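# Slide a plastic reel fully onto the scanner glass

## Task

Take the reel that currently rests partly over the border of the scanner's glass and reposition it so the whole reel sits flat on the glass, with the same face still upward. The reel is fragile thin plastic, so squeezing hard may crack it; close the fingers only until they hold it.

## Robot and tools

Robot. Two arms, left_arm and right_arm, each ending in a four-digit hand (index, middle, ring, thumb). right_arm wears a right hand; left_arm wears its mirror image. Base positions in the scene frame: left_arm (-0.014, +0.324, +0.045) m, right_arm (+0.015, -0.287, +0.032) m, each with only a slight yaw. A camera stand sits behind the arms.

Frames. Scene frame: origin at table-top height midway between the nominal bases, +z up, +x out over the table, left_arm on the +y side (not the image side). Each arm's reported hand pose, velocities, Hand target and wrist-camera pose are in that arm's own base frame. Fixed cameras and the table use the scene frame. Motion offsets use the Hand target's own axes. Hand point axes (right hand): +z along straightened fingers toward the tips, +x across the palm away from the thumb, +y out of the palm's face (palm surface at y = -0.062 m). On the left hand +x points toward the thumb instead. Straight fingertips end roughly 0.12 m beyond the hand point in z; bending a finger first swings its tip toward +y. A rigid mast near the wrist on the palm side (x +0.05 to +0.10, z -0.16 to -0.11, out to y +0.06) can strike objects.

execute_actions(actions, cameras). actions is a list of actions, run in sequence. Each action is a table of up to 15 rows, one row per 1/30 s control step; if fewer than 15 rows are given, the final row is held for the remaining steps. Every row is 48 numbers, each in [-1, 1], always covering both arms, in this order: left_arm dx, dy, dz, rx, ry, rz; the left hand's 16 motor goals; left current_limit; left speed; then the same 24 for right_arm.
- Arm numbers are an offset, not a pose: the target relative to that arm's Hand target as it stood when the action began, in the Hand target's axes. All rows of one action are measured from that same start, not stacked. The next action starts from the updated target, so sending the same offset again moves further. Scale: 1.0 = 0.6 m for dx, dy, dz and 180 degrees for rotation; rx, ry, rz form a single rotation vector. All zeros re-requests the current target.
- Hand numbers are absolute goal angles, each mapped linearly between its two stops. Order: index_mcp, index_abd, index_pip, index_dip, middle_mcp, middle_abd, middle_pip, middle_dip, ring_mcp, ring_abd, ring_pip, ring_dip, thumb_cmc, thumb_axl, thumb_mcp, thumb_ipl. Degrees at +1/-1 and the value that makes it straight: _mcp (-18, +128; +0.75), _abd (-60, +60; 0.00), _pip (-29, +108; +0.58), _dip (-21, +117; +0.70), thumb_cmc (-20, +120; +0.71), thumb_axl (-27, +140; +0.68), thumb_mcp (-69, +109; +0.23), thumb_ipl (-77, +108; +0.17). Moving toward -1 curls fingers toward the palm and swings the thumb in front of the palm. A 0 is a real goal; to keep a hand unchanged, resend its hand_goal, hand_current_limit and hand_speed.
- current_limit: caps every motor's current, -1 gives 0 mA, +1 gives 550 mA (floor 11 mA); a low cap also slows the hinge. speed: goal speed is (speed+1)/2 of 8.5 rad/s. Initial values are +0.4 and -0.6; the last value sent stays.
- cameras: names to return (cam_high, cam_low, cam_left_wrist, cam_right_wrist, or ["all"]). Omitted or null means all when actions is empty, none otherwise. An unknown name voids the call. Images are 672x504.

zoom_image(camera, region): closer look at part of a camera's most recent image; region [x0, y0, x1, y1] in pixels, top-left origin, at most 504 by 504. Only cameras included in the newest images can be zoomed.

finished_scene(scene): ends the scene for good; scene, if given, is 1. Call it only once the reel rests fully on the glass and stays there with no robot support.

Results. Per arm: end_effector_position (m) and end_effector_quat_wxyz in the base frame, possibly off by a few cm; Hand target, the last commanded pose after clipping, from which the next offsets count; joint positions, velocities ("within noise" when still) and torques (include gravity, noisy). Per hand: hand_goal (goals written), hand_measured (actual hinge positions, same scale), hand_current_ma (positive pushes toward -1), hand_state per motor: moving, goal, blocked or overload. Step readings list some intermediate hand positions.

Motion behaviour. Orientation commands are limited to 40 degrees from the measured orientation per step. The hand often stops short of the target and the elbow sags under load; waiting does not close the gap, so send the missing distance as a further offset, commanding a little higher if needed. Tiny moves may not start. To stop pressing on something, command the target back beyond the hand's current spot. Joint ranges (rad): waist ±2.880, shoulder 0 to 3.142, elbow 0 to 3.019, wrist pitch -1.693 to 1.571, wrist yaw ±1.571, wrist roll ±2.094.

Gripping and heat. A finger presses only while its goal lies past the object's surface; force grows with that overshoot up to the current cap. For the fragile reel, use a modest current_limit and set goals just past contact. A motor drawing 495 mA or more for 5 s shuts off for 10 s. Motors heat while holding, reaching or pushing; MOTOR HOT appears at 85 °C and at 100 °C the arm drops for 30 to 60 s. If an arm is stopped, new hand numbers are ignored.

Avoid: cracking the reel, dropping it or releasing it while it moves, flipping it over, hard hits on the scanner or table, knocking anything off the table, any contact or pinching between the two arms or hands, and long stretched-out holds. Loose items may occasionally get a small shove from outside.

Each tool is called by a JSON object that holds its "name" and its "arguments".

## Session

{"name": "execute_actions", "arguments": {"actions": []}}

Scene clock: 0.00 s.
left_arm: end_effector_position=(+0.3885, -0.5016, +0.2216) hand_goal=(+0.754, +0.000, +0.576, +0.696, +0.754, +0.000, +0.576, +0.696, +0.754, +0.000, +0.576, +0.696, +0.714, +0.678, +0.226, +0.168) hand_measured=(+0.754, +0.000, +0.576, +0.696, +0.754, +0.000, +0.576, +0.696, +0.754, +0.000, +0.576, +0.696, +0.714, +0.678, +0.226, +0.168) hand_current_ma=(+0, +0, +0, +0, +0, +0, +0, +0, +0, +0, +0, +0, +0, +0, +0, +0) hand_state=(goal, goal, goal, goal, goal, goal, goal, goal, goal, goal, goal, goal, goal, goal, goal, goal) hand_current_limit=0.40 hand_speed=-0.60 end_effector_quat_wxyz=(+0.051, +0.998, -0.034, +0.015) | right_arm: end_effector_position=(+0.7800, -0.0629, +0.2092) hand_goal=(+0.754, +0.000, +0.576, +0.696, +0.754, +0.000, +0.576, +0.696, +0.754, +0.000, +0.576, +0.696, +0.714, +0.678, +0.226, +0.168) hand_measured=(+0.754, +0.000, +0.576, +0.696, +0.754, +0.000, +0.576, +0.696, +0.754, +0.000, +0.576, +0.696, +0.714, +0.678, +0.226, +0.168) hand_current_ma=(+0, +0, +0, +0, +0, +0, +0, +0, +0, +0, +0, +0, +0, +0, +0, +0) hand_state=(goal, goal, goal, goal, goal, goal, goal, goal, goal, goal, goal, goal, goal, goal, goal, goal) hand_current_limit=0.40 hand_speed=-0.60 end_effector_quat_wxyz=(+0.001, +0.417, +0.853, +0.314)
Joint positions: left_arm=[-0.825 1.744 1.657 -1.39 0.05 0.811] | right_arm=[-0.264 2.167 2.105 -1.365 -0.626 -0.878]
Joint velocities: within noise
Joint torques (N m): no reading
Heat: left arm: hottest wrist pitch 30 °C; right arm: hottest waist 33 °C.
Hand target: left_arm +0.3968, -0.5046, +0.2443; +0.067, +0.997, -0.031, +0.031 | right_arm +0.7859, -0.0589, +0.2372; +0.024, +0.406, +0.856, +0.319

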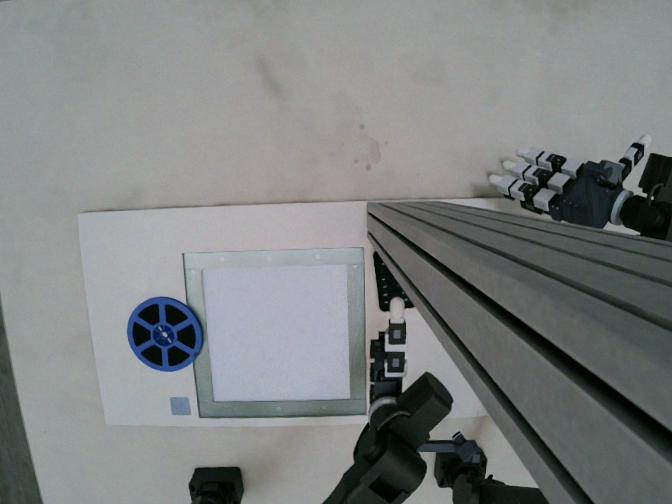

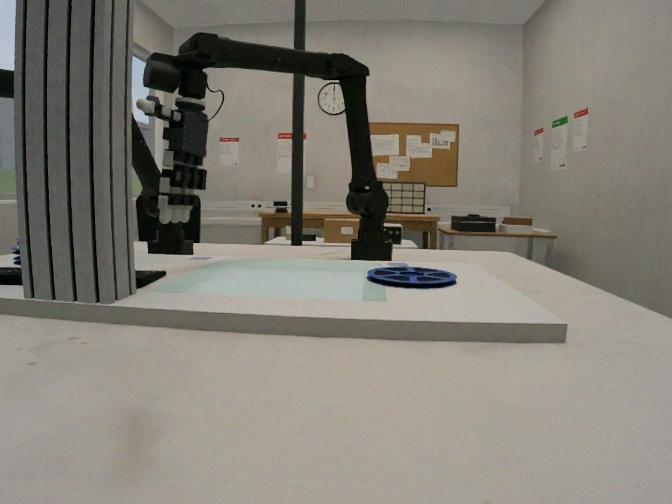

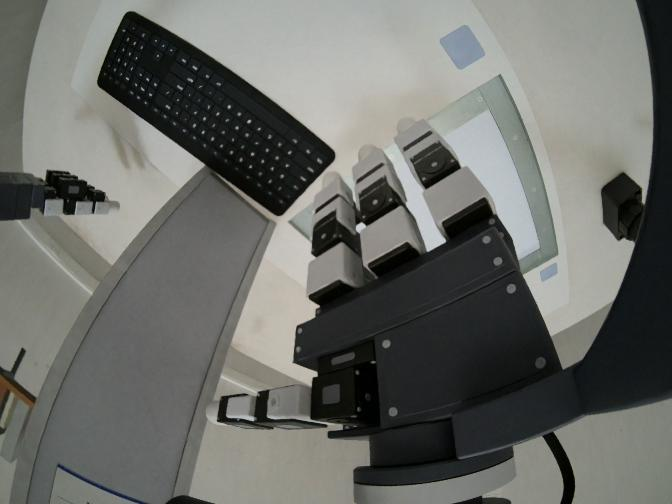

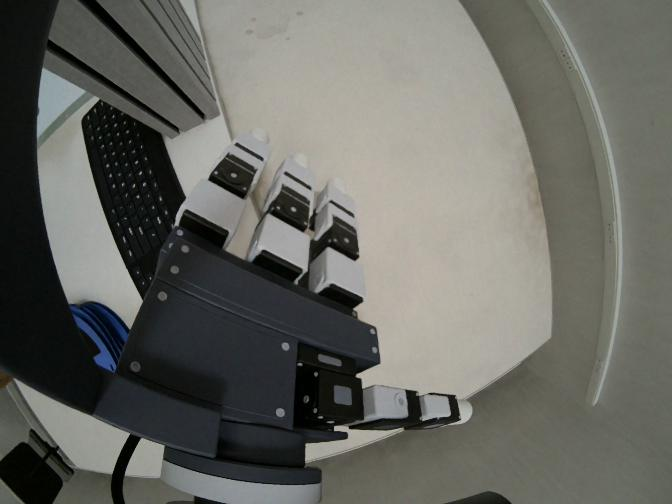

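{"name": "zoom_image", "arguments": {"camera": "cam_high", "region": [70, 190, 390, 430]}}

{"name": "zoom_image", "arguments": {"camera": "cam_low", "region": [130, 220, 570, 350]}}

{"name": "zoom_image", "arguments": {"camera": "cam_high", "region": [110, 280, 230, 420]}}

Scaled by 1.575.

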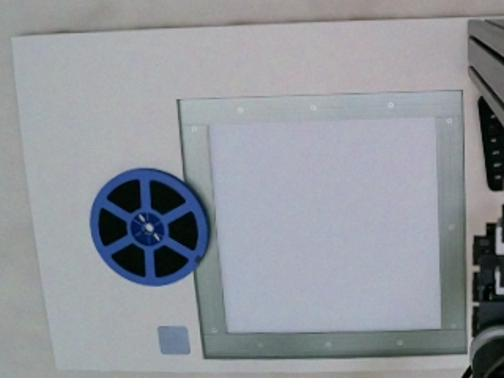

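Scaled by 1.145.

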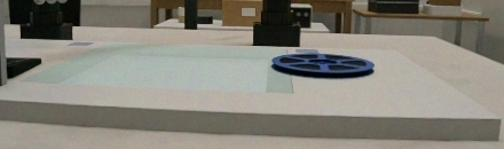

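Scaled by 3.600.

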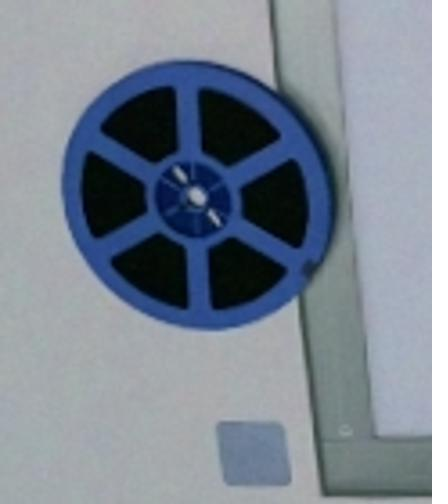

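{"name": "execute_actions", "arguments": {"actions": [[[-0.131,0.013,-0.041,0,0,0,0.754,0,0.576,0.696,0.754,0,0.576,0.696,0.754,0,0.576,0.696,0.714,0.678,0.226,0.168,0.4,-0.6,0,0,0,0,0,0,0.754,0,0.576,0.696,0.754,0,0.576,0.696,0.754,0,0.576,0.696,0.714,0.678,0.226,0.168,0.4,-0.6]],[[-0.0015,-0.076,-0.061,0.0427,-0.0197,-0.0197,0.754,0,0.576,0.696,0.754,0,0.576,0.696,0.754,0,0.576,0.696,0.714,0.678,0.226,0.168,0.4,-0.6,0,0,0,0,0,0,0.754,0,0.576,0.696,0.754,0,0.576,0.696,0.754,0,0.576,0.696,0.714,0.678,0.226,0.168,0.4,-0.6]]], "cameras": ["cam_high"]}}

Scene clock: 12.43 s.
left_arm: end_effector_position=(+0.3035, -0.4493, +0.2529) hand_goal=(+0.754, +0.000, +0.576, +0.696, +0.754, +0.000, +0.576, +0.696, +0.754, +0.000, +0.576, +0.696, +0.714, +0.678, +0.226, +0.168) hand_measured=(+0.754, +0.000, +0.576, +0.696, +0.754, +0.000, +0.576, +0.696, +0.754, +0.000, +0.576, +0.696, +0.714, +0.678, +0.224, +0.168) hand_current_ma=(-1, +0, +1, +0, -1, +0, +1, +0, +0, +0, +1, +0, +0, -1, -4, +0) hand_state=(goal, goal, goal, goal, goal, goal, goal, goal, goal, goal, goal, goal, goal, goal, goal, goal) hand_current_limit=0.40 hand_speed=-0.60 end_effector_quat_wxyz=(-0.031, +0.999, -0.010, -0.025) | right_arm: end_effector_position=(+0.7800, -0.0629, +0.2092) hand_goal=(+0.754, +0.000, +0.576, +0.696, +0.754, +0.000, +0.576, +0.696, +0.754, +0.000, +0.576, +0.696, +0.714, +0.678, +0.226, +0.168) hand_measured=(+0.756, +0.000, +0.576, +0.696, +0.756, +0.000, +0.576, +0.696, +0.756, +0.000, +0.576, +0.696, +0.716, +0.678, +0.224, +0.168) hand_current_ma=(+6, +0, +2, +0, +5, +0, +2, +0, +6, +0, +2, +0, +8, -3, -5, -1) hand_state=(goal, goal, goal, goal, goal, goal, goal, goal, goal, goal, goal, goal, goal, goal, goal, goal) hand_current_limit=0.40 hand_speed=-0.60 end_effector_quat_wxyz=(+0.001, +0.417, +0.853, +0.314)
Joint positions: left_arm=[-0.909 1.594 1.59 -1.645 0.001 0.682] | right_arm=[-0.264 2.167 2.105 -1.365 -0.626 -0.878]
Joint torques (N m): left_arm=[1.26 -14.8 11.44 -0.44 -0.12 -0.02] | right_arm=[-0.62 -24.82 9.31 1.4 -0.73 0]
Heat: left arm: hottest shoulder 30 °C; right arm: hottest shoulder 34 °C.
Hand target: left_arm +0.3166, -0.4543, +0.2946; +0.000, +1.000, +0.000, +0.000 | right_arm +0.7859, -0.0589, +0.2372; +0.024, +0.406, +0.856, +0.319
Off the commanded pose: left_arm 0.044 m, 5 deg | right_arm 0.029 m, 3 deg.
Step readings (end_effector_position of left_arm | right_arm):
0: (+0.3885, -0.5016, +0.2216) | (+0.7800, -0.0629, +0.2092)
1: (+0.3885, -0.5015, +0.2226) | (+0.7800, -0.0629, +0.2092)
2: (+0.3883, -0.5007, +0.2220) | (+0.7800, -0.0629, +0.2092)
4: (+0.3822, -0.4962, +0.2219) | (+0.7800, -0.0629, +0.2092)
8: (+0.3474, -0.4975, +0.2357) | (+0.7800, -0.0629, +0.2092)
15: (+0.3095, -0.5135, +0.2656) | (+0.7800, -0.0629, +0.2092)
16: (+0.3095, -0.5126, +0.2661) | (+0.7800, -0.0629, +0.2092)
17: (+0.3088, -0.5070, +0.2632) | (+0.7800, -0.0629, +0.2092)
19: (+0.3046, -0.4918, +0.2561) | (+0.7800, -0.0629, +0.2092)
23: (+0.2997, -0.4623, +0.2482) | (+0.7800, -0.0629, +0.2092)
30: (+0.3084, -0.4463, +0.2512) | (+0.7800, -0.0629, +0.2092)
Images, in order (width x height): cam_high 672x504.

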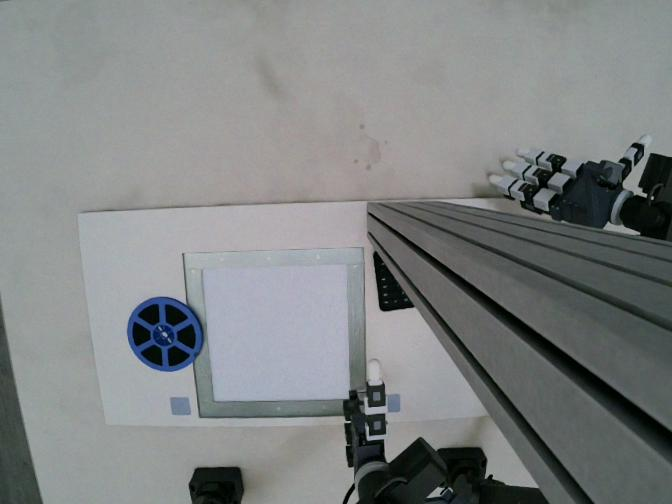

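{"name": "execute_actions", "arguments": {"actions": [[[0,-0.133,-0.033,0,0,0,0.754,0,0.576,0.696,0.754,0,0.576,0.696,0.754,0,0.576,0.696,0.714,0.678,0.226,0.168,0.4,-0.6,0,0,0,0,0,0,0.754,0,0.576,0.696,0.754,0,0.576,0.696,0.754,0,0.576,0.696,0.714,0.678,0.226,0.168,0.4,-0.6]],[[0,-0.133,0,0,0,0,0.754,0,0.576,0.696,0.754,0,0.576,0.696,0.754,0,0.576,0.696,0.714,0.678,0.226,0.168,0.4,-0.6,0,0,0,0,0,0,0.754,0,0.576,0.696,0.754,0,0.576,0.696,0.754,0,0.576,0.696,0.714,0.678,0.226,0.168,0.4,-0.6]],[[0,-0.133,0,0,0,0,0.754,0,0.576,0.696,0.754,0,0.576,0.696,0.754,0,0.576,0.696,0.714,0.678,0.226,0.168,0.4,-0.6,0,0,0,0,0,0,0.754,0,0.576,0.696,0.754,0,0.576,0.696,0.754,0,0.576,0.696,0.714,0.678,0.226,0.168,0.4,-0.6]],[[0.045,-0.133,0,0,0,0,0.754,0,0.576,0.696,0.754,0,0.576,0.696,0.754,0,0.576,0.696,0.714,0.678,0.226,0.168,0.4,-0.6,0,0,0,0,0,0,0.754,0,0.576,0.696,0.754,0,0.576,0.696,0.754,0,0.576,0.696,0.714,0.678,0.226,0.168,0.4,-0.6]],[[0.045,-0.133,0,0,0,0,0.754,0,0.576,0.696,0.754,0,0.576,0.696,0.754,0,0.576,0.696,0.714,0.678,0.226,0.168,0.4,-0.6,0,0,0,0,0,0,0.754,0,0.576,0.696,0.754,0,0.576,0.696,0.754,0,0.576,0.696,0.714,0.678,0.226,0.168,0.4,-0.6]],[[0.045,-0.133,0,0,0,0,0.754,0,0.576,0.696,0.754,0,0.576,0.696,0.754,0,0.576,0.696,0.714,0.678,0.226,0.168,0.4,-0.6,0,0,0,0,0,0,0.754,0,0.576,0.696,0.754,0,0.576,0.696,0.754,0,0.576,0.696,0.714,0.678,0.226,0.168,0.4,-0.6]],[[0.045,-0.133,0,0,0,0,0.754,0,0.576,0.696,0.754,0,0.576,0.696,0.754,0,0.576,0.696,0.714,0.678,0.226,0.168,0.4,-0.6,0,0,0,0,0,0,0.754,0,0.576,0.696,0.754,0,0.576,0.696,0.754,0,0.576,0.696,0.714,0.678,0.226,0.168,0.4,-0.6]]], "cameras": ["all"]}}

Scene clock: 18.90 s.
left_arm: end_effector_position=(+0.4140, +0.1009, +0.2892) hand_goal=(+0.754, +0.000, +0.576, +0.696, +0.754, +0.000, +0.576, +0.696, +0.754, +0.000, +0.576, +0.696, +0.714, +0.678, +0.226, +0.168) hand_measured=(+0.754, +0.000, +0.574, +0.696, +0.754, +0.000, +0.576, +0.696, +0.754, +0.000, +0.576, +0.696, +0.714, +0.678, +0.222, +0.168) hand_current_ma=(-1, +0, -1, +0, -1, +0, +0, +0, -1, +0, +0, +0, +0, -1, -6, +0) hand_state=(goal, goal, goal, goal, goal, goal, goal, goal, goal, goal, goal, goal, goal, goal, goal, goal) hand_current_limit=0.40 hand_speed=-0.60 end_effector_quat_wxyz=(+0.011, +1.000, +0.006, -0.027) | right_arm: end_effector_position=(+0.7800, -0.0629, +0.2092) hand_goal=(+0.754, +0.000, +0.576, +0.696, +0.754, +0.000, +0.576, +0.696, +0.754, +0.000, +0.576, +0.696, +0.714, +0.678, +0.226, +0.168) hand_measured=(+0.756, +0.000, +0.576, +0.696, +0.756, +0.000, +0.576, +0.696, +0.756, +0.000, +0.576, +0.696, +0.716, +0.678, +0.224, +0.168) hand_current_ma=(+6, +0, +2, +0, +5, +0, +2, +0, +6, +0, +2, +0, +8, -3, -5, -1) hand_state=(goal, goal, goal, goal, goal, goal, goal, goal, goal, goal, goal, goal, goal, goal, goal, goal) hand_current_limit=0.40 hand_speed=-0.60 end_effector_quat_wxyz=(+0.001, +0.417, +0.853, +0.314)
Joint positions: left_arm=[0.444 1.506 1.567 -1.689 -0.003 2.002] | right_arm=[-0.264 2.167 2.105 -1.365 -0.626 -0.878]
Joint torques (N m): left_arm=[0.15 -11.46 11.34 -0.39 0.13 0.11] | right_arm=[-0.5 -24.76 9.31 1.39 -0.74 0]
Heat: left arm: hottest shoulder 31 °C; right arm: hottest shoulder 35 °C.
Hand target: left_arm +0.4249, +0.1042, +0.3147; +0.000, +1.000, +0.000, +0.000 | right_arm +0.7859, -0.0589, +0.2372; +0.024, +0.406, +0.856, +0.319
Off the commanded pose: left_arm 0.028 m, 3 deg | right_arm 0.029 m, 3 deg.
Step readings (end_effector_position of left_arm | right_arm):
0: (+0.3028, -0.4497, +0.2529) | (+0.7800, -0.0629, +0.2092)
1: (+0.3026, -0.4495, +0.2536) | (+0.7800, -0.0629, +0.2092)
2: (+0.3033, -0.4478, +0.2551) | (+0.7800, -0.0629, +0.2092)
4: (+0.3046, -0.4384, +0.2617) | (+0.7800, -0.0629, +0.2092)
8: (+0.3153, -0.4035, +0.2897) | (+0.7800, -0.0629, +0.2092)
15: (+0.3234, -0.3731, +0.3221) | (+0.7800, -0.0629, +0.2092)
16: (+0.3218, -0.3734, +0.3207) | (+0.7800, -0.0629, +0.2092)
17: (+0.3192, -0.3720, +0.3179) | (+0.7800, -0.0629, +0.2092)
19: (+0.3138, -0.3611, +0.3071) | (+0.7800, -0.0629, +0.2092)
23: (+0.3185, -0.3227, +0.2967) | (+0.7800, -0.0629, +0.2092)
30: (+0.3254, -0.2965, +0.3124) | (+0.7800, -0.0629, +0.2092)
31: (+0.3246, -0.2966, +0.3131) | (+0.7800, -0.0629, +0.2092)
32: (+0.3211, -0.2960, +0.3129) | (+0.7800, -0.0629, +0.2092)
34: (+0.3177, -0.2829, +0.3076) | (+0.7800, -0.0629, +0.2092)
38: (+0.3232, -0.2400, +0.3038) | (+0.7800, -0.0629, +0.2092)
45: (+0.3258, -0.2167, +0.3139) | (+0.7800, -0.0629, +0.2092)
46: (+0.3249, -0.2171, +0.3139) | (+0.7800, -0.0629, +0.2092)
47: (+0.3242, -0.2159, +0.3133) | (+0.7800, -0.0629, +0.2092)
49: (+0.3283, -0.2028, +0.3117) | (+0.7800, -0.0629, +0.2092)
53: (+0.3479, -0.1526, +0.3104) | (+0.7800, -0.0629, +0.2092)
60: (+0.3493, -0.1335, +0.3104) | (+0.7800, -0.0629, +0.2092)
61: (+0.3483, -0.1339, +0.3105) | (+0.7800, -0.0629, +0.2092)
62: (+0.3472, -0.1332, +0.3105) | (+0.7800, -0.0629, +0.2092)
64: (+0.3491, -0.1195, +0.3099) | (+0.7800, -0.0629, +0.2092)
68: (+0.3594, -0.0691, +0.3020) | (+0.7800, -0.0629, +0.2092)
75: (+0.3620, -0.0519, +0.2901) | (+0.7800, -0.0629, +0.2092)
76: (+0.3612, -0.0527, +0.2901) | (+0.7800, -0.0629, +0.2092)
77: (+0.3607, -0.0525, +0.2897) | (+0.7800, -0.0629, +0.2092)
79: (+0.3642, -0.0412, +0.2914) | (+0.7800, -0.0629, +0.2092)
83: (+0.3779, +0.0060, +0.2922) | (+0.7800, -0.0629, +0.2092)
90: (+0.3834, +0.0254, +0.2864) | (+0.7800, -0.0629, +0.2092)
91: (+0.3834, +0.0247, +0.2865) | (+0.7800, -0.0629, +0.2092)
92: (+0.3844, +0.0250, +0.2872) | (+0.7800, -0.0629, +0.2092)
94: (+0.3919, +0.0354, +0.2922) | (+0.7800, -0.0629, +0.2092)
98: (+0.4070, +0.0786, +0.2960) | (+0.7800, -0.0629, +0.2092)
105: (+0.4116, +0.1050, +0.2852) | (+0.7800, -0.0629, +0.2092)
camera_calibration:
cam_left_wrist: T_world_to_cam=[[-0.755893, 0.653869, 0.0328754, 0.203598], [0.496215, 0.539437, 0.680278, -0.50073], [0.427078, 0.530531, -0.732217, 0.105488], [0, 0, 0, 1]] pos_world=[0.357316, 0.0810214, 0.411182]

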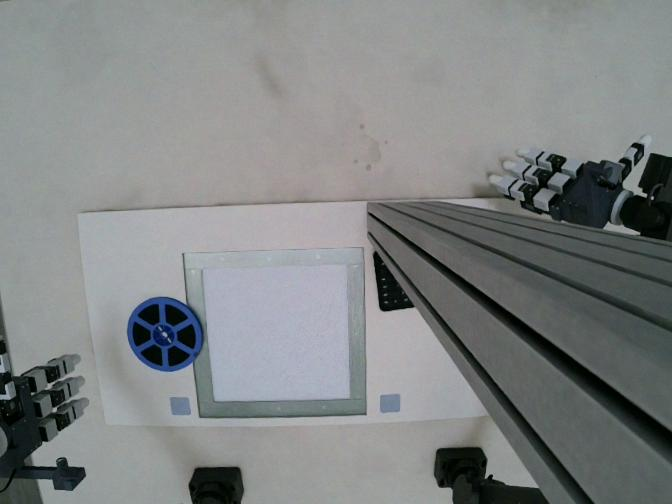

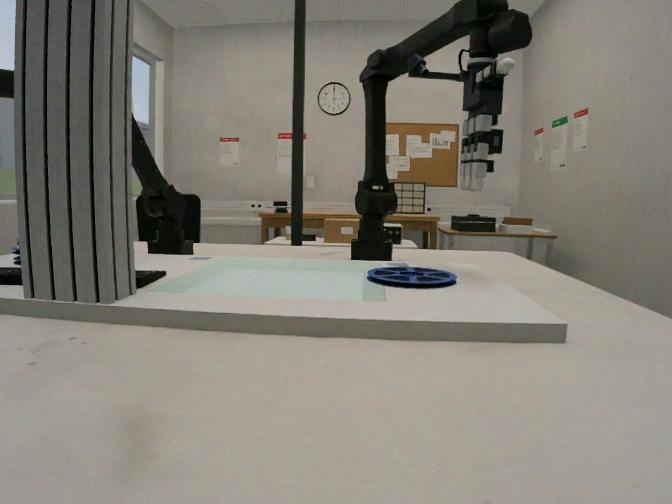

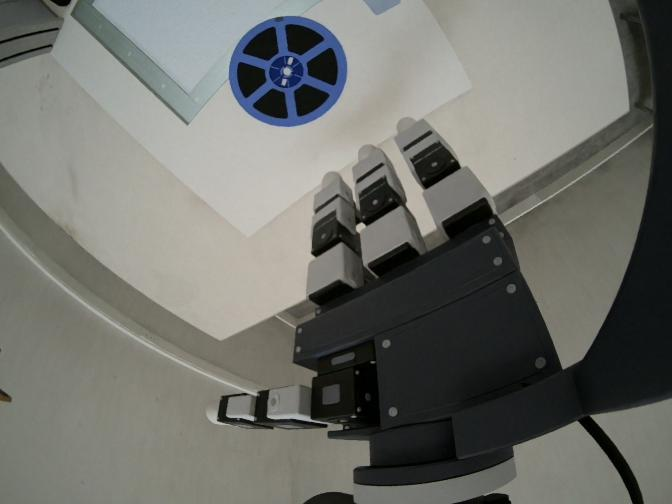

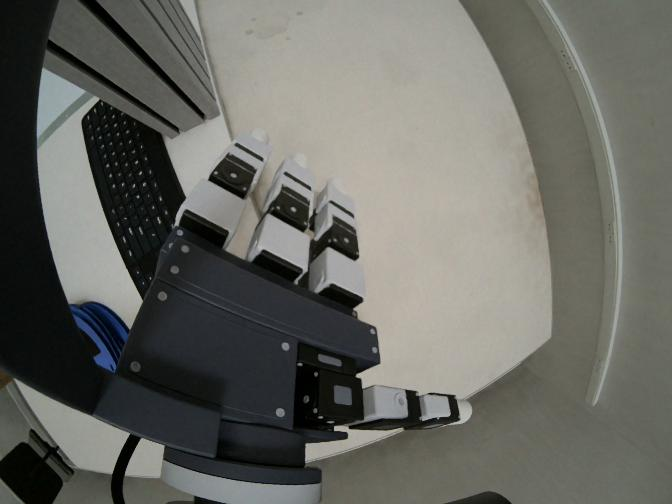

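{"name": "zoom_image", "arguments": {"camera": "cam_low", "region": [340, 240, 480, 310]}}

{"name": "zoom_image", "arguments": {"camera": "cam_left_wrist", "region": [120, 0, 420, 200]}}

Scaled by 3.600.

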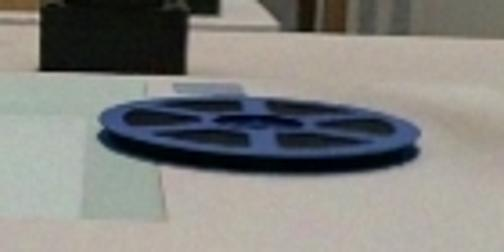

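Scaled by 1.680 from the camera's 672x504 image, which has a finer 960x720 frame.

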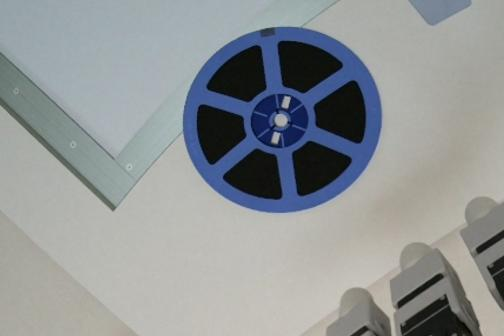

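{"name": "execute_actions", "arguments": {"actions": [[[0,-0.022,0.103,0.006,0.017,0.003,0.754,0,0.576,0.696,0.754,0,0.576,0.696,0.754,0,0.576,0.696,0.714,0.678,0.226,0.168,0.4,-0.6,0,0,0,0,0,0,0.754,0,0.576,0.696,0.754,0,0.576,0.696,0.754,0,0.576,0.696,0.714,0.678,0.226,0.168,0.4,-0.6]],[[0,0,0.095,0,0,0,0.754,0,0.576,0.696,0.754,0,0.576,0.696,0.754,0,0.576,0.696,0.714,0.678,0.226,0.168,0.4,-0.6,0,0,0,0,0,0,0.754,0,0.576,0.696,0.754,0,0.576,0.696,0.754,0,0.576,0.696,0.714,0.678,0.226,0.168,0.4,-0.6]]], "cameras": ["cam_low","cam_left_wrist"]}}

Scene clock: 26.57 s.
left_arm: end_effector_position=(+0.4265, +0.1159, +0.1933) hand_goal=(+0.754, +0.000, +0.576, +0.696, +0.754, +0.000, +0.576, +0.696, +0.754, +0.000, +0.576, +0.696, +0.714, +0.678, +0.226, +0.168) hand_measured=(+0.754, +0.000, +0.574, +0.696, +0.754, +0.000, +0.576, +0.696, +0.754, +0.000, +0.576, +0.696, +0.714, +0.678, +0.222, +0.168) hand_current_ma=(-1, +0, -1, +0, -1, +0, +0, +0, -1, +0, +0, +0, +0, -1, -6, +0) hand_state=(goal, goal, goal, goal, goal, goal, goal, goal, goal, goal, goal, goal, goal, goal, goal, goal) hand_current_limit=0.40 hand_speed=-0.60 end_effector_quat_wxyz=(-0.007, +1.000, -0.003, +0.018) | right_arm: end_effector_position=(+0.7800, -0.0629, +0.2092) hand_goal=(+0.754, +0.000, +0.576, +0.696, +0.754, +0.000, +0.576, +0.696, +0.754, +0.000, +0.576, +0.696, +0.714, +0.678, +0.226, +0.168) hand_measured=(+0.756, +0.000, +0.576, +0.696, +0.756, +0.000, +0.576, +0.696, +0.756, +0.000, +0.576, +0.696, +0.716, +0.678, +0.224, +0.168) hand_current_ma=(+6, +0, +2, +0, +5, +0, +2, +0, +6, +0, +2, +0, +8, -3, -5, -1) hand_state=(goal, goal, goal, goal, goal, goal, goal, goal, goal, goal, goal, goal, goal, goal, goal, goal) hand_current_limit=0.40 hand_speed=-0.60 end_effector_quat_wxyz=(+0.001, +0.417, +0.853, +0.314)
Joint positions: left_arm=[0.464 1.511 1.323 -1.345 0.003 2.04] | right_arm=[-0.264 2.167 2.105 -1.365 -0.626 -0.878]
Joint torques (N m): left_arm=[1.9 -11.75 6.57 0.58 0.19 0.13] | right_arm=[-0.62 -24.82 9.31 1.37 -0.73 -0.01]
Heat: left arm: hottest elbow 32 °C; right arm: hottest shoulder 36 °C.
Hand target: left_arm +0.4280, +0.1185, +0.1961; -0.010, +1.000, -0.005, +0.027 | right_arm +0.7859, -0.0589, +0.2372; +0.024, +0.406, +0.856, +0.319
Off the commanded pose: left_arm 0.004 m, 1 deg | right_arm 0.029 m, 3 deg.
Step readings (end_effector_position of left_arm | right_arm):
0: (+0.4139, +0.1009, +0.2892) | (+0.7800, -0.0629, +0.2092)
1: (+0.4140, +0.1010, +0.2892) | (+0.7800, -0.0629, +0.2092)
2: (+0.4157, +0.1018, +0.2884) | (+0.7800, -0.0629, +0.2092)
4: (+0.4235, +0.1057, +0.2818) | (+0.7800, -0.0629, +0.2092)
8: (+0.4265, +0.1077, +0.2583) | (+0.7800, -0.0629, +0.2092)
15: (+0.4265, +0.1100, +0.2475) | (+0.7800, -0.0629, +0.2092)
16: (+0.4269, +0.1103, +0.2468) | (+0.7800, -0.0629, +0.2092)
17: (+0.4276, +0.1114, +0.2439) | (+0.7800, -0.0629, +0.2092)
19: (+0.4289, +0.1127, +0.2316) | (+0.7800, -0.0629, +0.2092)
23: (+0.4234, +0.1108, +0.2042) | (+0.7800, -0.0629, +0.2092)
30: (+0.4262, +0.1142, +0.1933) | (+0.7800, -0.0629, +0.2092)
camera_calibration:
cam_left_wrist: T_world_to_cam=[[-0.744614, 0.66741, -0.0107073, 0.208496], [0.442349, 0.505405, 0.740873, -0.434643], [0.499877, 0.546928, -0.67156, -0.0226952], [0, 0, 0, 1]] pos_world=[0.358858, 0.0929312, 0.309007]
Images, in order (width x height): cam_low 672x504, cam_left_wrist 672x504.

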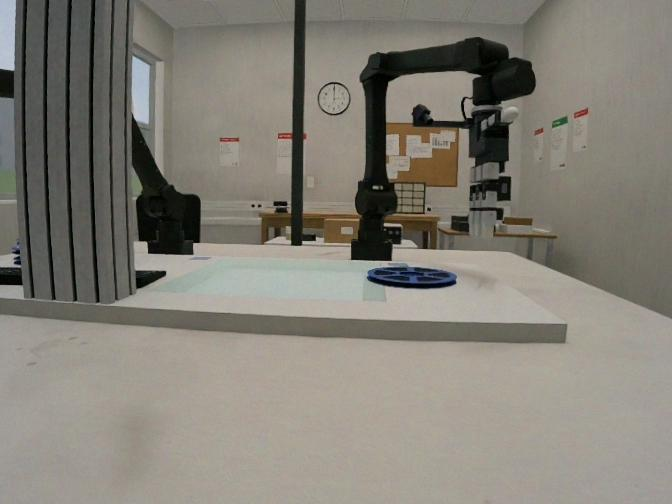

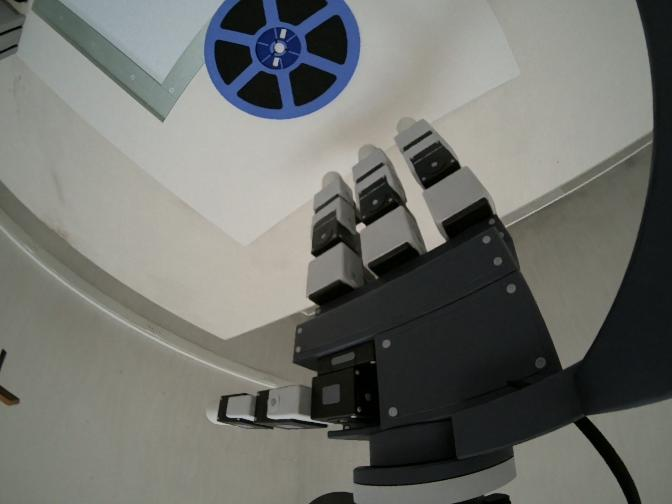

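{"name": "execute_actions", "arguments": {"actions": [[[-0.037,0.01,0.067,0,0,0,0.754,0,0.576,0.696,0.754,0,0.576,0.696,0.754,0,0.576,0.696,0.714,0.678,0.226,0.168,0.4,-0.6,0,0,0,0,0,0,0.754,0,0.576,0.696,0.754,0,0.576,0.696,0.754,0,0.576,0.696,0.714,0.678,0.226,0.168,0.4,-0.6]]], "cameras": ["all"]}}

Scene clock: 28.43 s.
left_arm: end_effector_position=(+0.4082, +0.1069, +0.1481) hand_goal=(+0.754, +0.000, +0.576, +0.696, +0.754, +0.000, +0.576, +0.696, +0.754, +0.000, +0.576, +0.696, +0.714, +0.678, +0.226, +0.168) hand_measured=(+0.754, +0.000, +0.574, +0.696, +0.754, +0.000, +0.576, +0.696, +0.754, +0.000, +0.576, +0.696, +0.714, +0.678, +0.222, +0.168) hand_current_ma=(-1, +0, -1, +0, -1, +0, +0, +0, -1, +0, +0, +0, +0, -1, -6, +0) hand_state=(goal, goal, goal, goal, goal, goal, goal, goal, goal, goal, goal, goal, goal, goal, goal, goal) hand_current_limit=0.40 hand_speed=-0.60 end_effector_quat_wxyz=(-0.005, +1.000, -0.008, +0.013) | right_arm: end_effector_position=(+0.7800, -0.0629, +0.2092) hand_goal=(+0.754, +0.000, +0.576, +0.696, +0.754, +0.000, +0.576, +0.696, +0.754, +0.000, +0.576, +0.696, +0.714, +0.678, +0.226, +0.168) hand_measured=(+0.756, +0.000, +0.576, +0.696, +0.756, +0.000, +0.576, +0.696, +0.756, +0.000, +0.576, +0.696, +0.716, +0.678, +0.224, +0.168) hand_current_ma=(+6, +0, +2, +0, +5, +0, +2, +0, +6, +0, +2, +0, +8, -3, -5, -1) hand_state=(goal, goal, goal, goal, goal, goal, goal, goal, goal, goal, goal, goal, goal, goal, goal, goal) hand_current_limit=0.40 hand_speed=-0.60 end_effector_quat_wxyz=(+0.001, +0.417, +0.853, +0.314)
Joint positions: left_arm=[0.464 1.497 1.185 -1.23 0.004 2.051] | right_arm=[-0.264 2.167 2.105 -1.365 -0.626 -0.878]
Joint torques (N m): left_arm=[1.96 -12.22 6.3 0.54 0.19 0.14] | right_arm=[-0.62 -24.88 9.31 1.4 -0.73 -0.01]
Heat: left arm: hottest elbow 31 °C; right arm: hottest shoulder 36 °C.
Hand target: left_arm +0.4079, +0.1135, +0.1546; -0.010, +1.000, -0.005, +0.027 | right_arm +0.7859, -0.0589, +0.2372; +0.024, +0.406, +0.856, +0.319
Off the commanded pose: left_arm 0.009 m, 2 deg | right_arm 0.029 m, 3 deg.
Step readings (end_effector_position of left_arm | right_arm):
0: (+0.4265, +0.1159, +0.1933) | (+0.7800, -0.0629, +0.2092)
1: (+0.4264, +0.1158, +0.1927) | (+0.7800, -0.0629, +0.2092)
2: (+0.4268, +0.1160, +0.1905) | (+0.7800, -0.0629, +0.2092)
4: (+0.4234, +0.1144, +0.1799) | (+0.7800, -0.0629, +0.2092)
8: (+0.4080, +0.1067, +0.1543) | (+0.7800, -0.0629, +0.2092)
15: (+0.4077, +0.1066, +0.1481) | (+0.7800, -0.0629, +0.2092)
camera_calibration:
cam_left_wrist: T_world_to_cam=[[-0.737471, 0.675339, -0.00726284, 0.19612], [0.454211, 0.5039, 0.734696, -0.392133], [0.499829, 0.538518, -0.678358, -0.0370607], [0, 0, 0, 1]] pos_world=[0.341268, 0.0851062, 0.264382]

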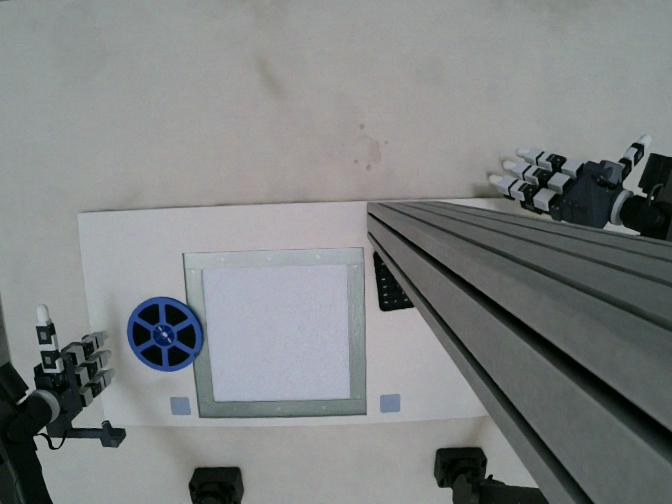

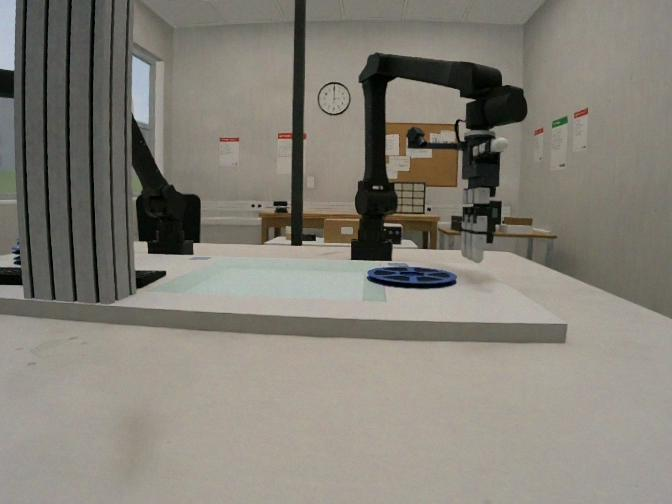

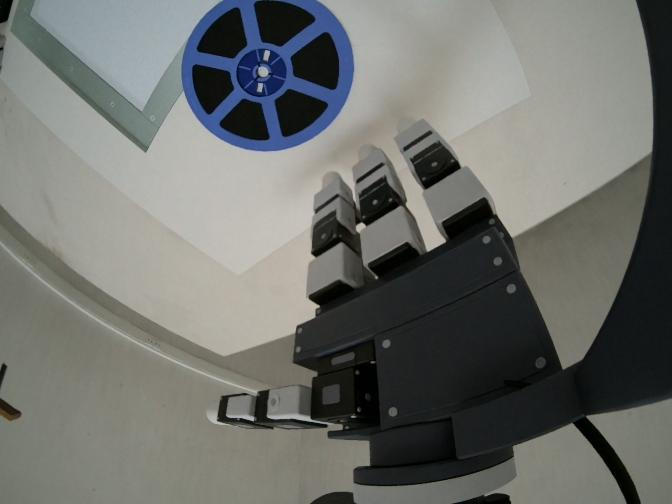

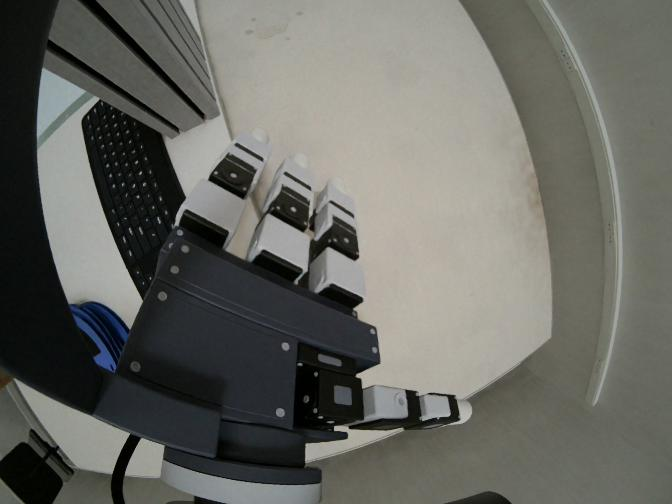

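{"name": "zoom_image", "arguments": {"camera": "cam_low", "region": [360, 210, 540, 310]}}

{"name": "zoom_image", "arguments": {"camera": "cam_left_wrist", "region": [240, 80, 480, 240]}}

{"name": "zoom_image", "arguments": {"camera": "cam_high", "region": [70, 280, 230, 430]}}

Scaled by 2.800.

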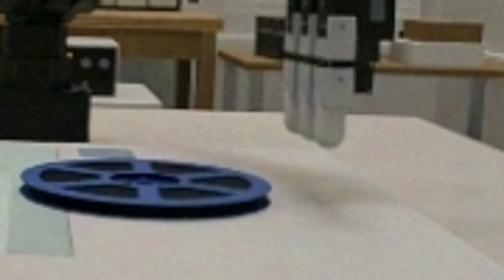

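Scaled by 2.100 from the camera's 672x504 image, which has a finer 960x720 frame.

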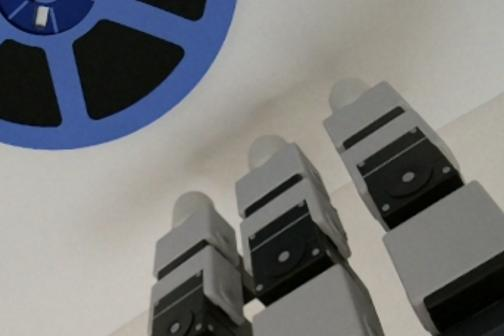

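Scaled by 3.150.

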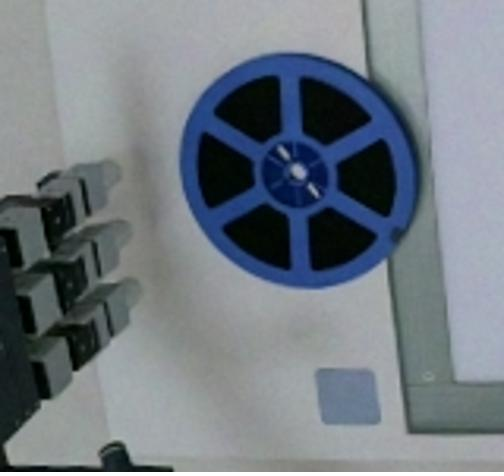

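{"name": "execute_actions", "arguments": {"actions": [[[0,0,0.033,0,0,0,0.754,0,0.576,0.696,0.754,0,0.576,0.696,0.754,0,0.576,0.696,0.714,0.678,0.226,0.168,0.4,-0.6,0,0,0,0,0,0,0.754,0,0.576,0.696,0.754,0,0.576,0.696,0.754,0,0.576,0.696,0.714,0.678,0.226,0.168,0.4,-0.6]]], "cameras": ["cam_low","cam_left_wrist"]}}

{"name": "zoom_image", "arguments": {"camera": "cam_low", "region": [400, 230, 520, 300]}}

{"name": "zoom_image", "arguments": {"camera": "cam_left_wrist", "region": [240, 80, 480, 240]}}

Scene clock: 34.57 s.
left_arm: end_effector_position=(+0.4096, +0.1075, +0.1368) hand_goal=(+0.754, +0.000, +0.576, +0.696, +0.754, +0.000, +0.576, +0.696, +0.754, +0.000, +0.576, +0.696, +0.714, +0.678, +0.226, +0.168) hand_measured=(+0.754, +0.000, +0.574, +0.696, +0.754, +0.000, +0.576, +0.696, +0.754, +0.000, +0.576, +0.696, +0.714, +0.678, +0.222, +0.168) hand_current_ma=(-1, +0, -1, +0, -1, +0, +0, +0, -1, +0, +0, +0, +0, -1, -6, +0) hand_state=(goal, goal, goal, goal, goal, goal, goal, goal, goal, goal, goal, goal, goal, goal, goal, goal) hand_current_limit=0.40 hand_speed=-0.60 end_effector_quat_wxyz=(-0.009, +1.000, -0.008, +0.023) | right_arm: end_effector_position=(+0.7800, -0.0629, +0.2092) hand_goal=(+0.754, +0.000, +0.576, +0.696, +0.754, +0.000, +0.576, +0.696, +0.754, +0.000, +0.576, +0.696, +0.714, +0.678, +0.226, +0.168) hand_measured=(+0.756, +0.000, +0.576, +0.696, +0.756, +0.000, +0.576, +0.696, +0.756, +0.000, +0.576, +0.696, +0.716, +0.678, +0.224, +0.168) hand_current_ma=(+6, +0, +2, +0, +5, +0, +2, +0, +6, +0, +2, +0, +8, -3, -5, -1) hand_state=(goal, goal, goal, goal, goal, goal, goal, goal, goal, goal, goal, goal, goal, goal, goal, goal) hand_current_limit=0.40 hand_speed=-0.60 end_effector_quat_wxyz=(+0.001, +0.417, +0.853, +0.314)
Joint positions: left_arm=[0.464 1.497 1.154 -1.178 0.004 2.051] | right_arm=[-0.264 2.167 2.105 -1.365 -0.626 -0.878]
Joint torques (N m): left_arm=[1.96 -10.46 6.05 0.59 0.19 0.13] | right_arm=[-0.56 -24.82 9.31 1.37 -0.73 -0.01]
Heat: left arm: hottest elbow 31 °C; right arm: hottest shoulder 36 °C.
Hand target: left_arm +0.4089, +0.1139, +0.1348; -0.010, +1.000, -0.005, +0.027 | right_arm +0.7859, -0.0589, +0.2372; +0.024, +0.406, +0.856, +0.319
Off the commanded pose: left_arm 0.007 m, 1 deg | right_arm 0.029 m, 3 deg.
Step readings (end_effector_position of left_arm | right_arm):
0: (+0.4082, +0.1069, +0.1481) | (+0.7800, -0.0629, +0.2092)
1: (+0.4083, +0.1069, +0.1481) | (+0.7800, -0.0629, +0.2092)
2: (+0.4086, +0.1071, +0.1469) | (+0.7800, -0.0629, +0.2092)
4: (+0.4098, +0.1077, +0.1440) | (+0.7800, -0.0629, +0.2092)
8: (+0.4086, +0.1071, +0.1379) | (+0.7800, -0.0629, +0.2092)
15: (+0.4095, +0.1074, +0.1368) | (+0.7800, -0.0629, +0.2092)
camera_calibration:
cam_left_wrist: T_world_to_cam=[[-0.736998, 0.675723, -0.0152814, 0.197467], [0.439977, 0.496792, 0.748076, -0.380093], [0.513083, 0.544606, -0.663437, -0.0538404], [0, 0, 0, 1]] pos_world=[0.34039, 0.0847157, 0.251636]
Images, in order (width x height): cam_low 672x504, cam_left_wrist 672x504.

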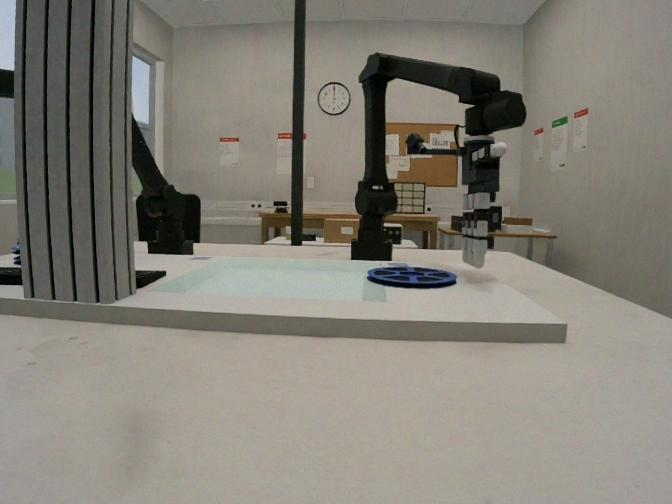

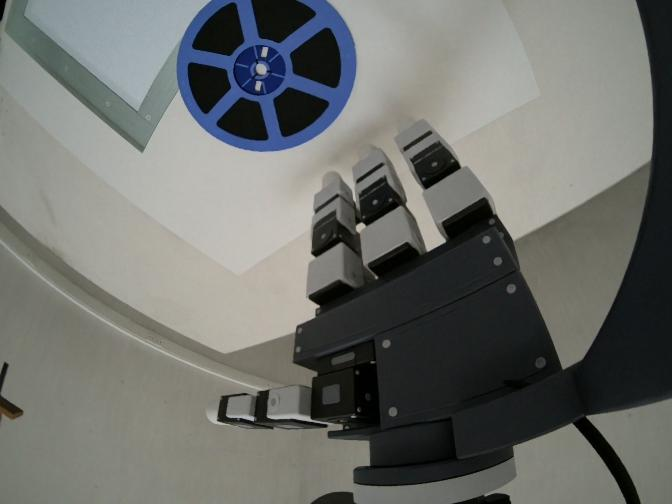

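Scaled by 4.200.

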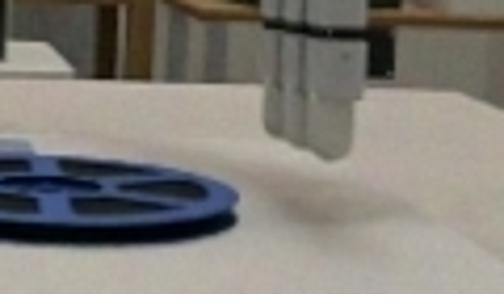

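Scaled by 2.100 from the camera's 672x504 image, which has a finer 960x720 frame.

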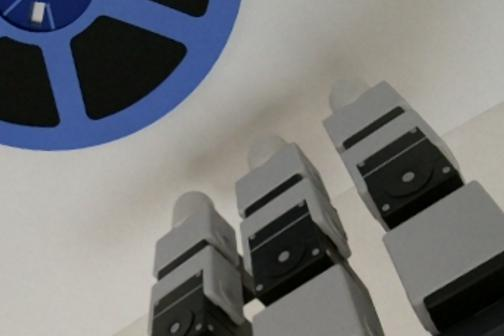

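{"name": "execute_actions", "arguments": {"actions": [[[0,0,0.028,0,0,0,0.754,0,0.576,0.696,0.754,0,0.576,0.696,0.754,0,0.576,0.696,0.714,0.678,0.226,0.168,0.4,-0.6,0,0,0,0,0,0,0.754,0,0.576,0.696,0.754,0,0.576,0.696,0.754,0,0.576,0.696,0.714,0.678,0.226,0.168,0.4,-0.6]]], "cameras": ["cam_low","cam_left_wrist"]}}

{"name": "zoom_image", "arguments": {"camera": "cam_low", "region": [400, 230, 520, 300]}}

{"name": "zoom_image", "arguments": {"camera": "cam_left_wrist", "region": [240, 80, 480, 240]}}

Scene clock: 36.27 s.
left_arm: end_effector_position=(+0.4101, +0.1077, +0.1196) hand_goal=(+0.754, +0.000, +0.576, +0.696, +0.754, +0.000, +0.576, +0.696, +0.754, +0.000, +0.576, +0.696, +0.714, +0.678, +0.226, +0.168) hand_measured=(+0.754, +0.000, +0.574, +0.696, +0.754, +0.000, +0.576, +0.696, +0.754, +0.000, +0.576, +0.696, +0.714, +0.678, +0.222, +0.168) hand_current_ma=(-1, +0, -1, +0, -1, +0, +0, +0, -1, +0, +0, +0, +0, -1, -6, +0) hand_state=(goal, goal, goal, goal, goal, goal, goal, goal, goal, goal, goal, goal, goal, goal, goal, goal) hand_current_limit=0.40 hand_speed=-0.60 end_effector_quat_wxyz=(-0.009, +1.000, -0.008, +0.023) | right_arm: end_effector_position=(+0.7800, -0.0629, +0.2092) hand_goal=(+0.754, +0.000, +0.576, +0.696, +0.754, +0.000, +0.576, +0.696, +0.754, +0.000, +0.576, +0.696, +0.714, +0.678, +0.226, +0.168) hand_measured=(+0.756, +0.000, +0.576, +0.696, +0.756, +0.000, +0.576, +0.696, +0.756, +0.000, +0.576, +0.696, +0.716, +0.678, +0.224, +0.168) hand_current_ma=(+6, +0, +2, +0, +5, +0, +2, +0, +6, +0, +2, +0, +8, -3, -5, -1) hand_state=(goal, goal, goal, goal, goal, goal, goal, goal, goal, goal, goal, goal, goal, goal, goal, goal) hand_current_limit=0.40 hand_speed=-0.60 end_effector_quat_wxyz=(+0.001, +0.417, +0.853, +0.314)
Joint positions: left_arm=[0.464 1.516 1.126 -1.133 0.004 2.051] | right_arm=[-0.264 2.167 2.105 -1.365 -0.626 -0.878]
Joint torques (N m): left_arm=[1.9 -10.52 6.01 0.59 0.19 0.13] | right_arm=[-0.62 -24.76 9.31 1.37 -0.74 0]
Heat: left arm: hottest elbow 31 °C; right arm: hottest shoulder 36 °C.
Hand target: left_arm +0.4099, +0.1142, +0.1181; -0.010, +1.000, -0.005, +0.027 | right_arm +0.7859, -0.0589, +0.2372; +0.024, +0.406, +0.856, +0.319
Off the commanded pose: left_arm 0.007 m, 1 deg | right_arm 0.029 m, 3 deg.
Step readings (end_effector_position of left_arm | right_arm):
0: (+0.4096, +0.1075, +0.1368) | (+0.7800, -0.0629, +0.2092)
1: (+0.4097, +0.1076, +0.1368) | (+0.7800, -0.0629, +0.2092)
2: (+0.4098, +0.1076, +0.1357) | (+0.7800, -0.0629, +0.2092)
4: (+0.4109, +0.1082, +0.1328) | (+0.7800, -0.0629, +0.2092)
8: (+0.4099, +0.1077, +0.1249) | (+0.7800, -0.0629, +0.2092)
15: (+0.4097, +0.1076, +0.1196) | (+0.7800, -0.0629, +0.2092)
camera_calibration:
cam_left_wrist: T_world_to_cam=[[-0.737023, 0.675702, -0.0149432, 0.197375], [0.440628, 0.497146, 0.747458, -0.367743], [0.512488, 0.544309, -0.664141, -0.0653303], [0, 0, 0, 1]] pos_world=[0.340989, 0.0850152, 0.234433]
Images, in order (width x height): cam_low 672x504, cam_left_wrist 672x504.

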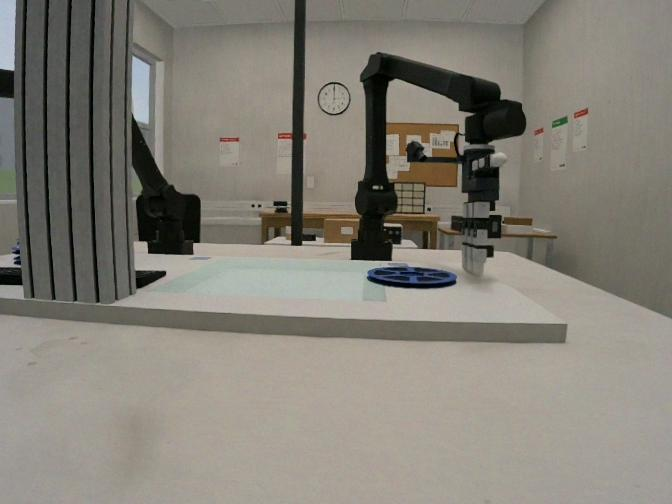

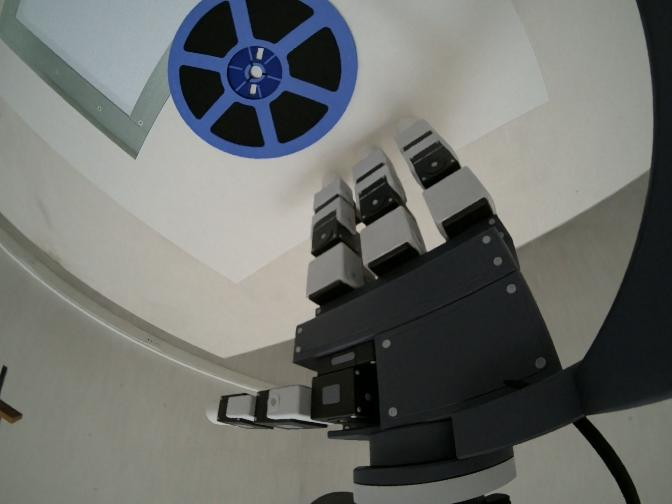

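Scaled by 4.200.

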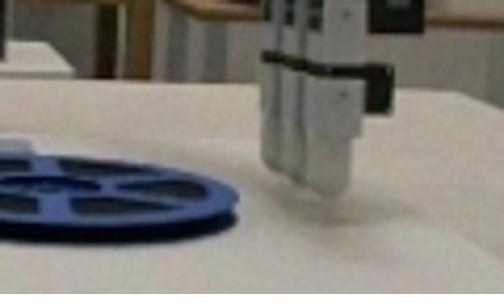

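Scaled by 2.100 from the camera's 672x504 image, which has a finer 960x720 frame.

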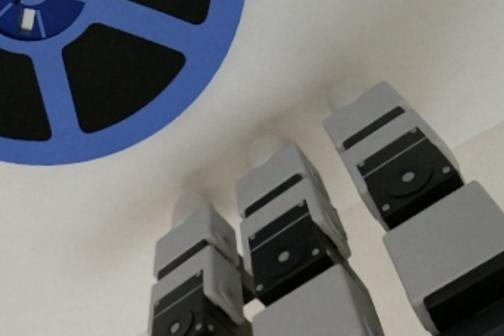

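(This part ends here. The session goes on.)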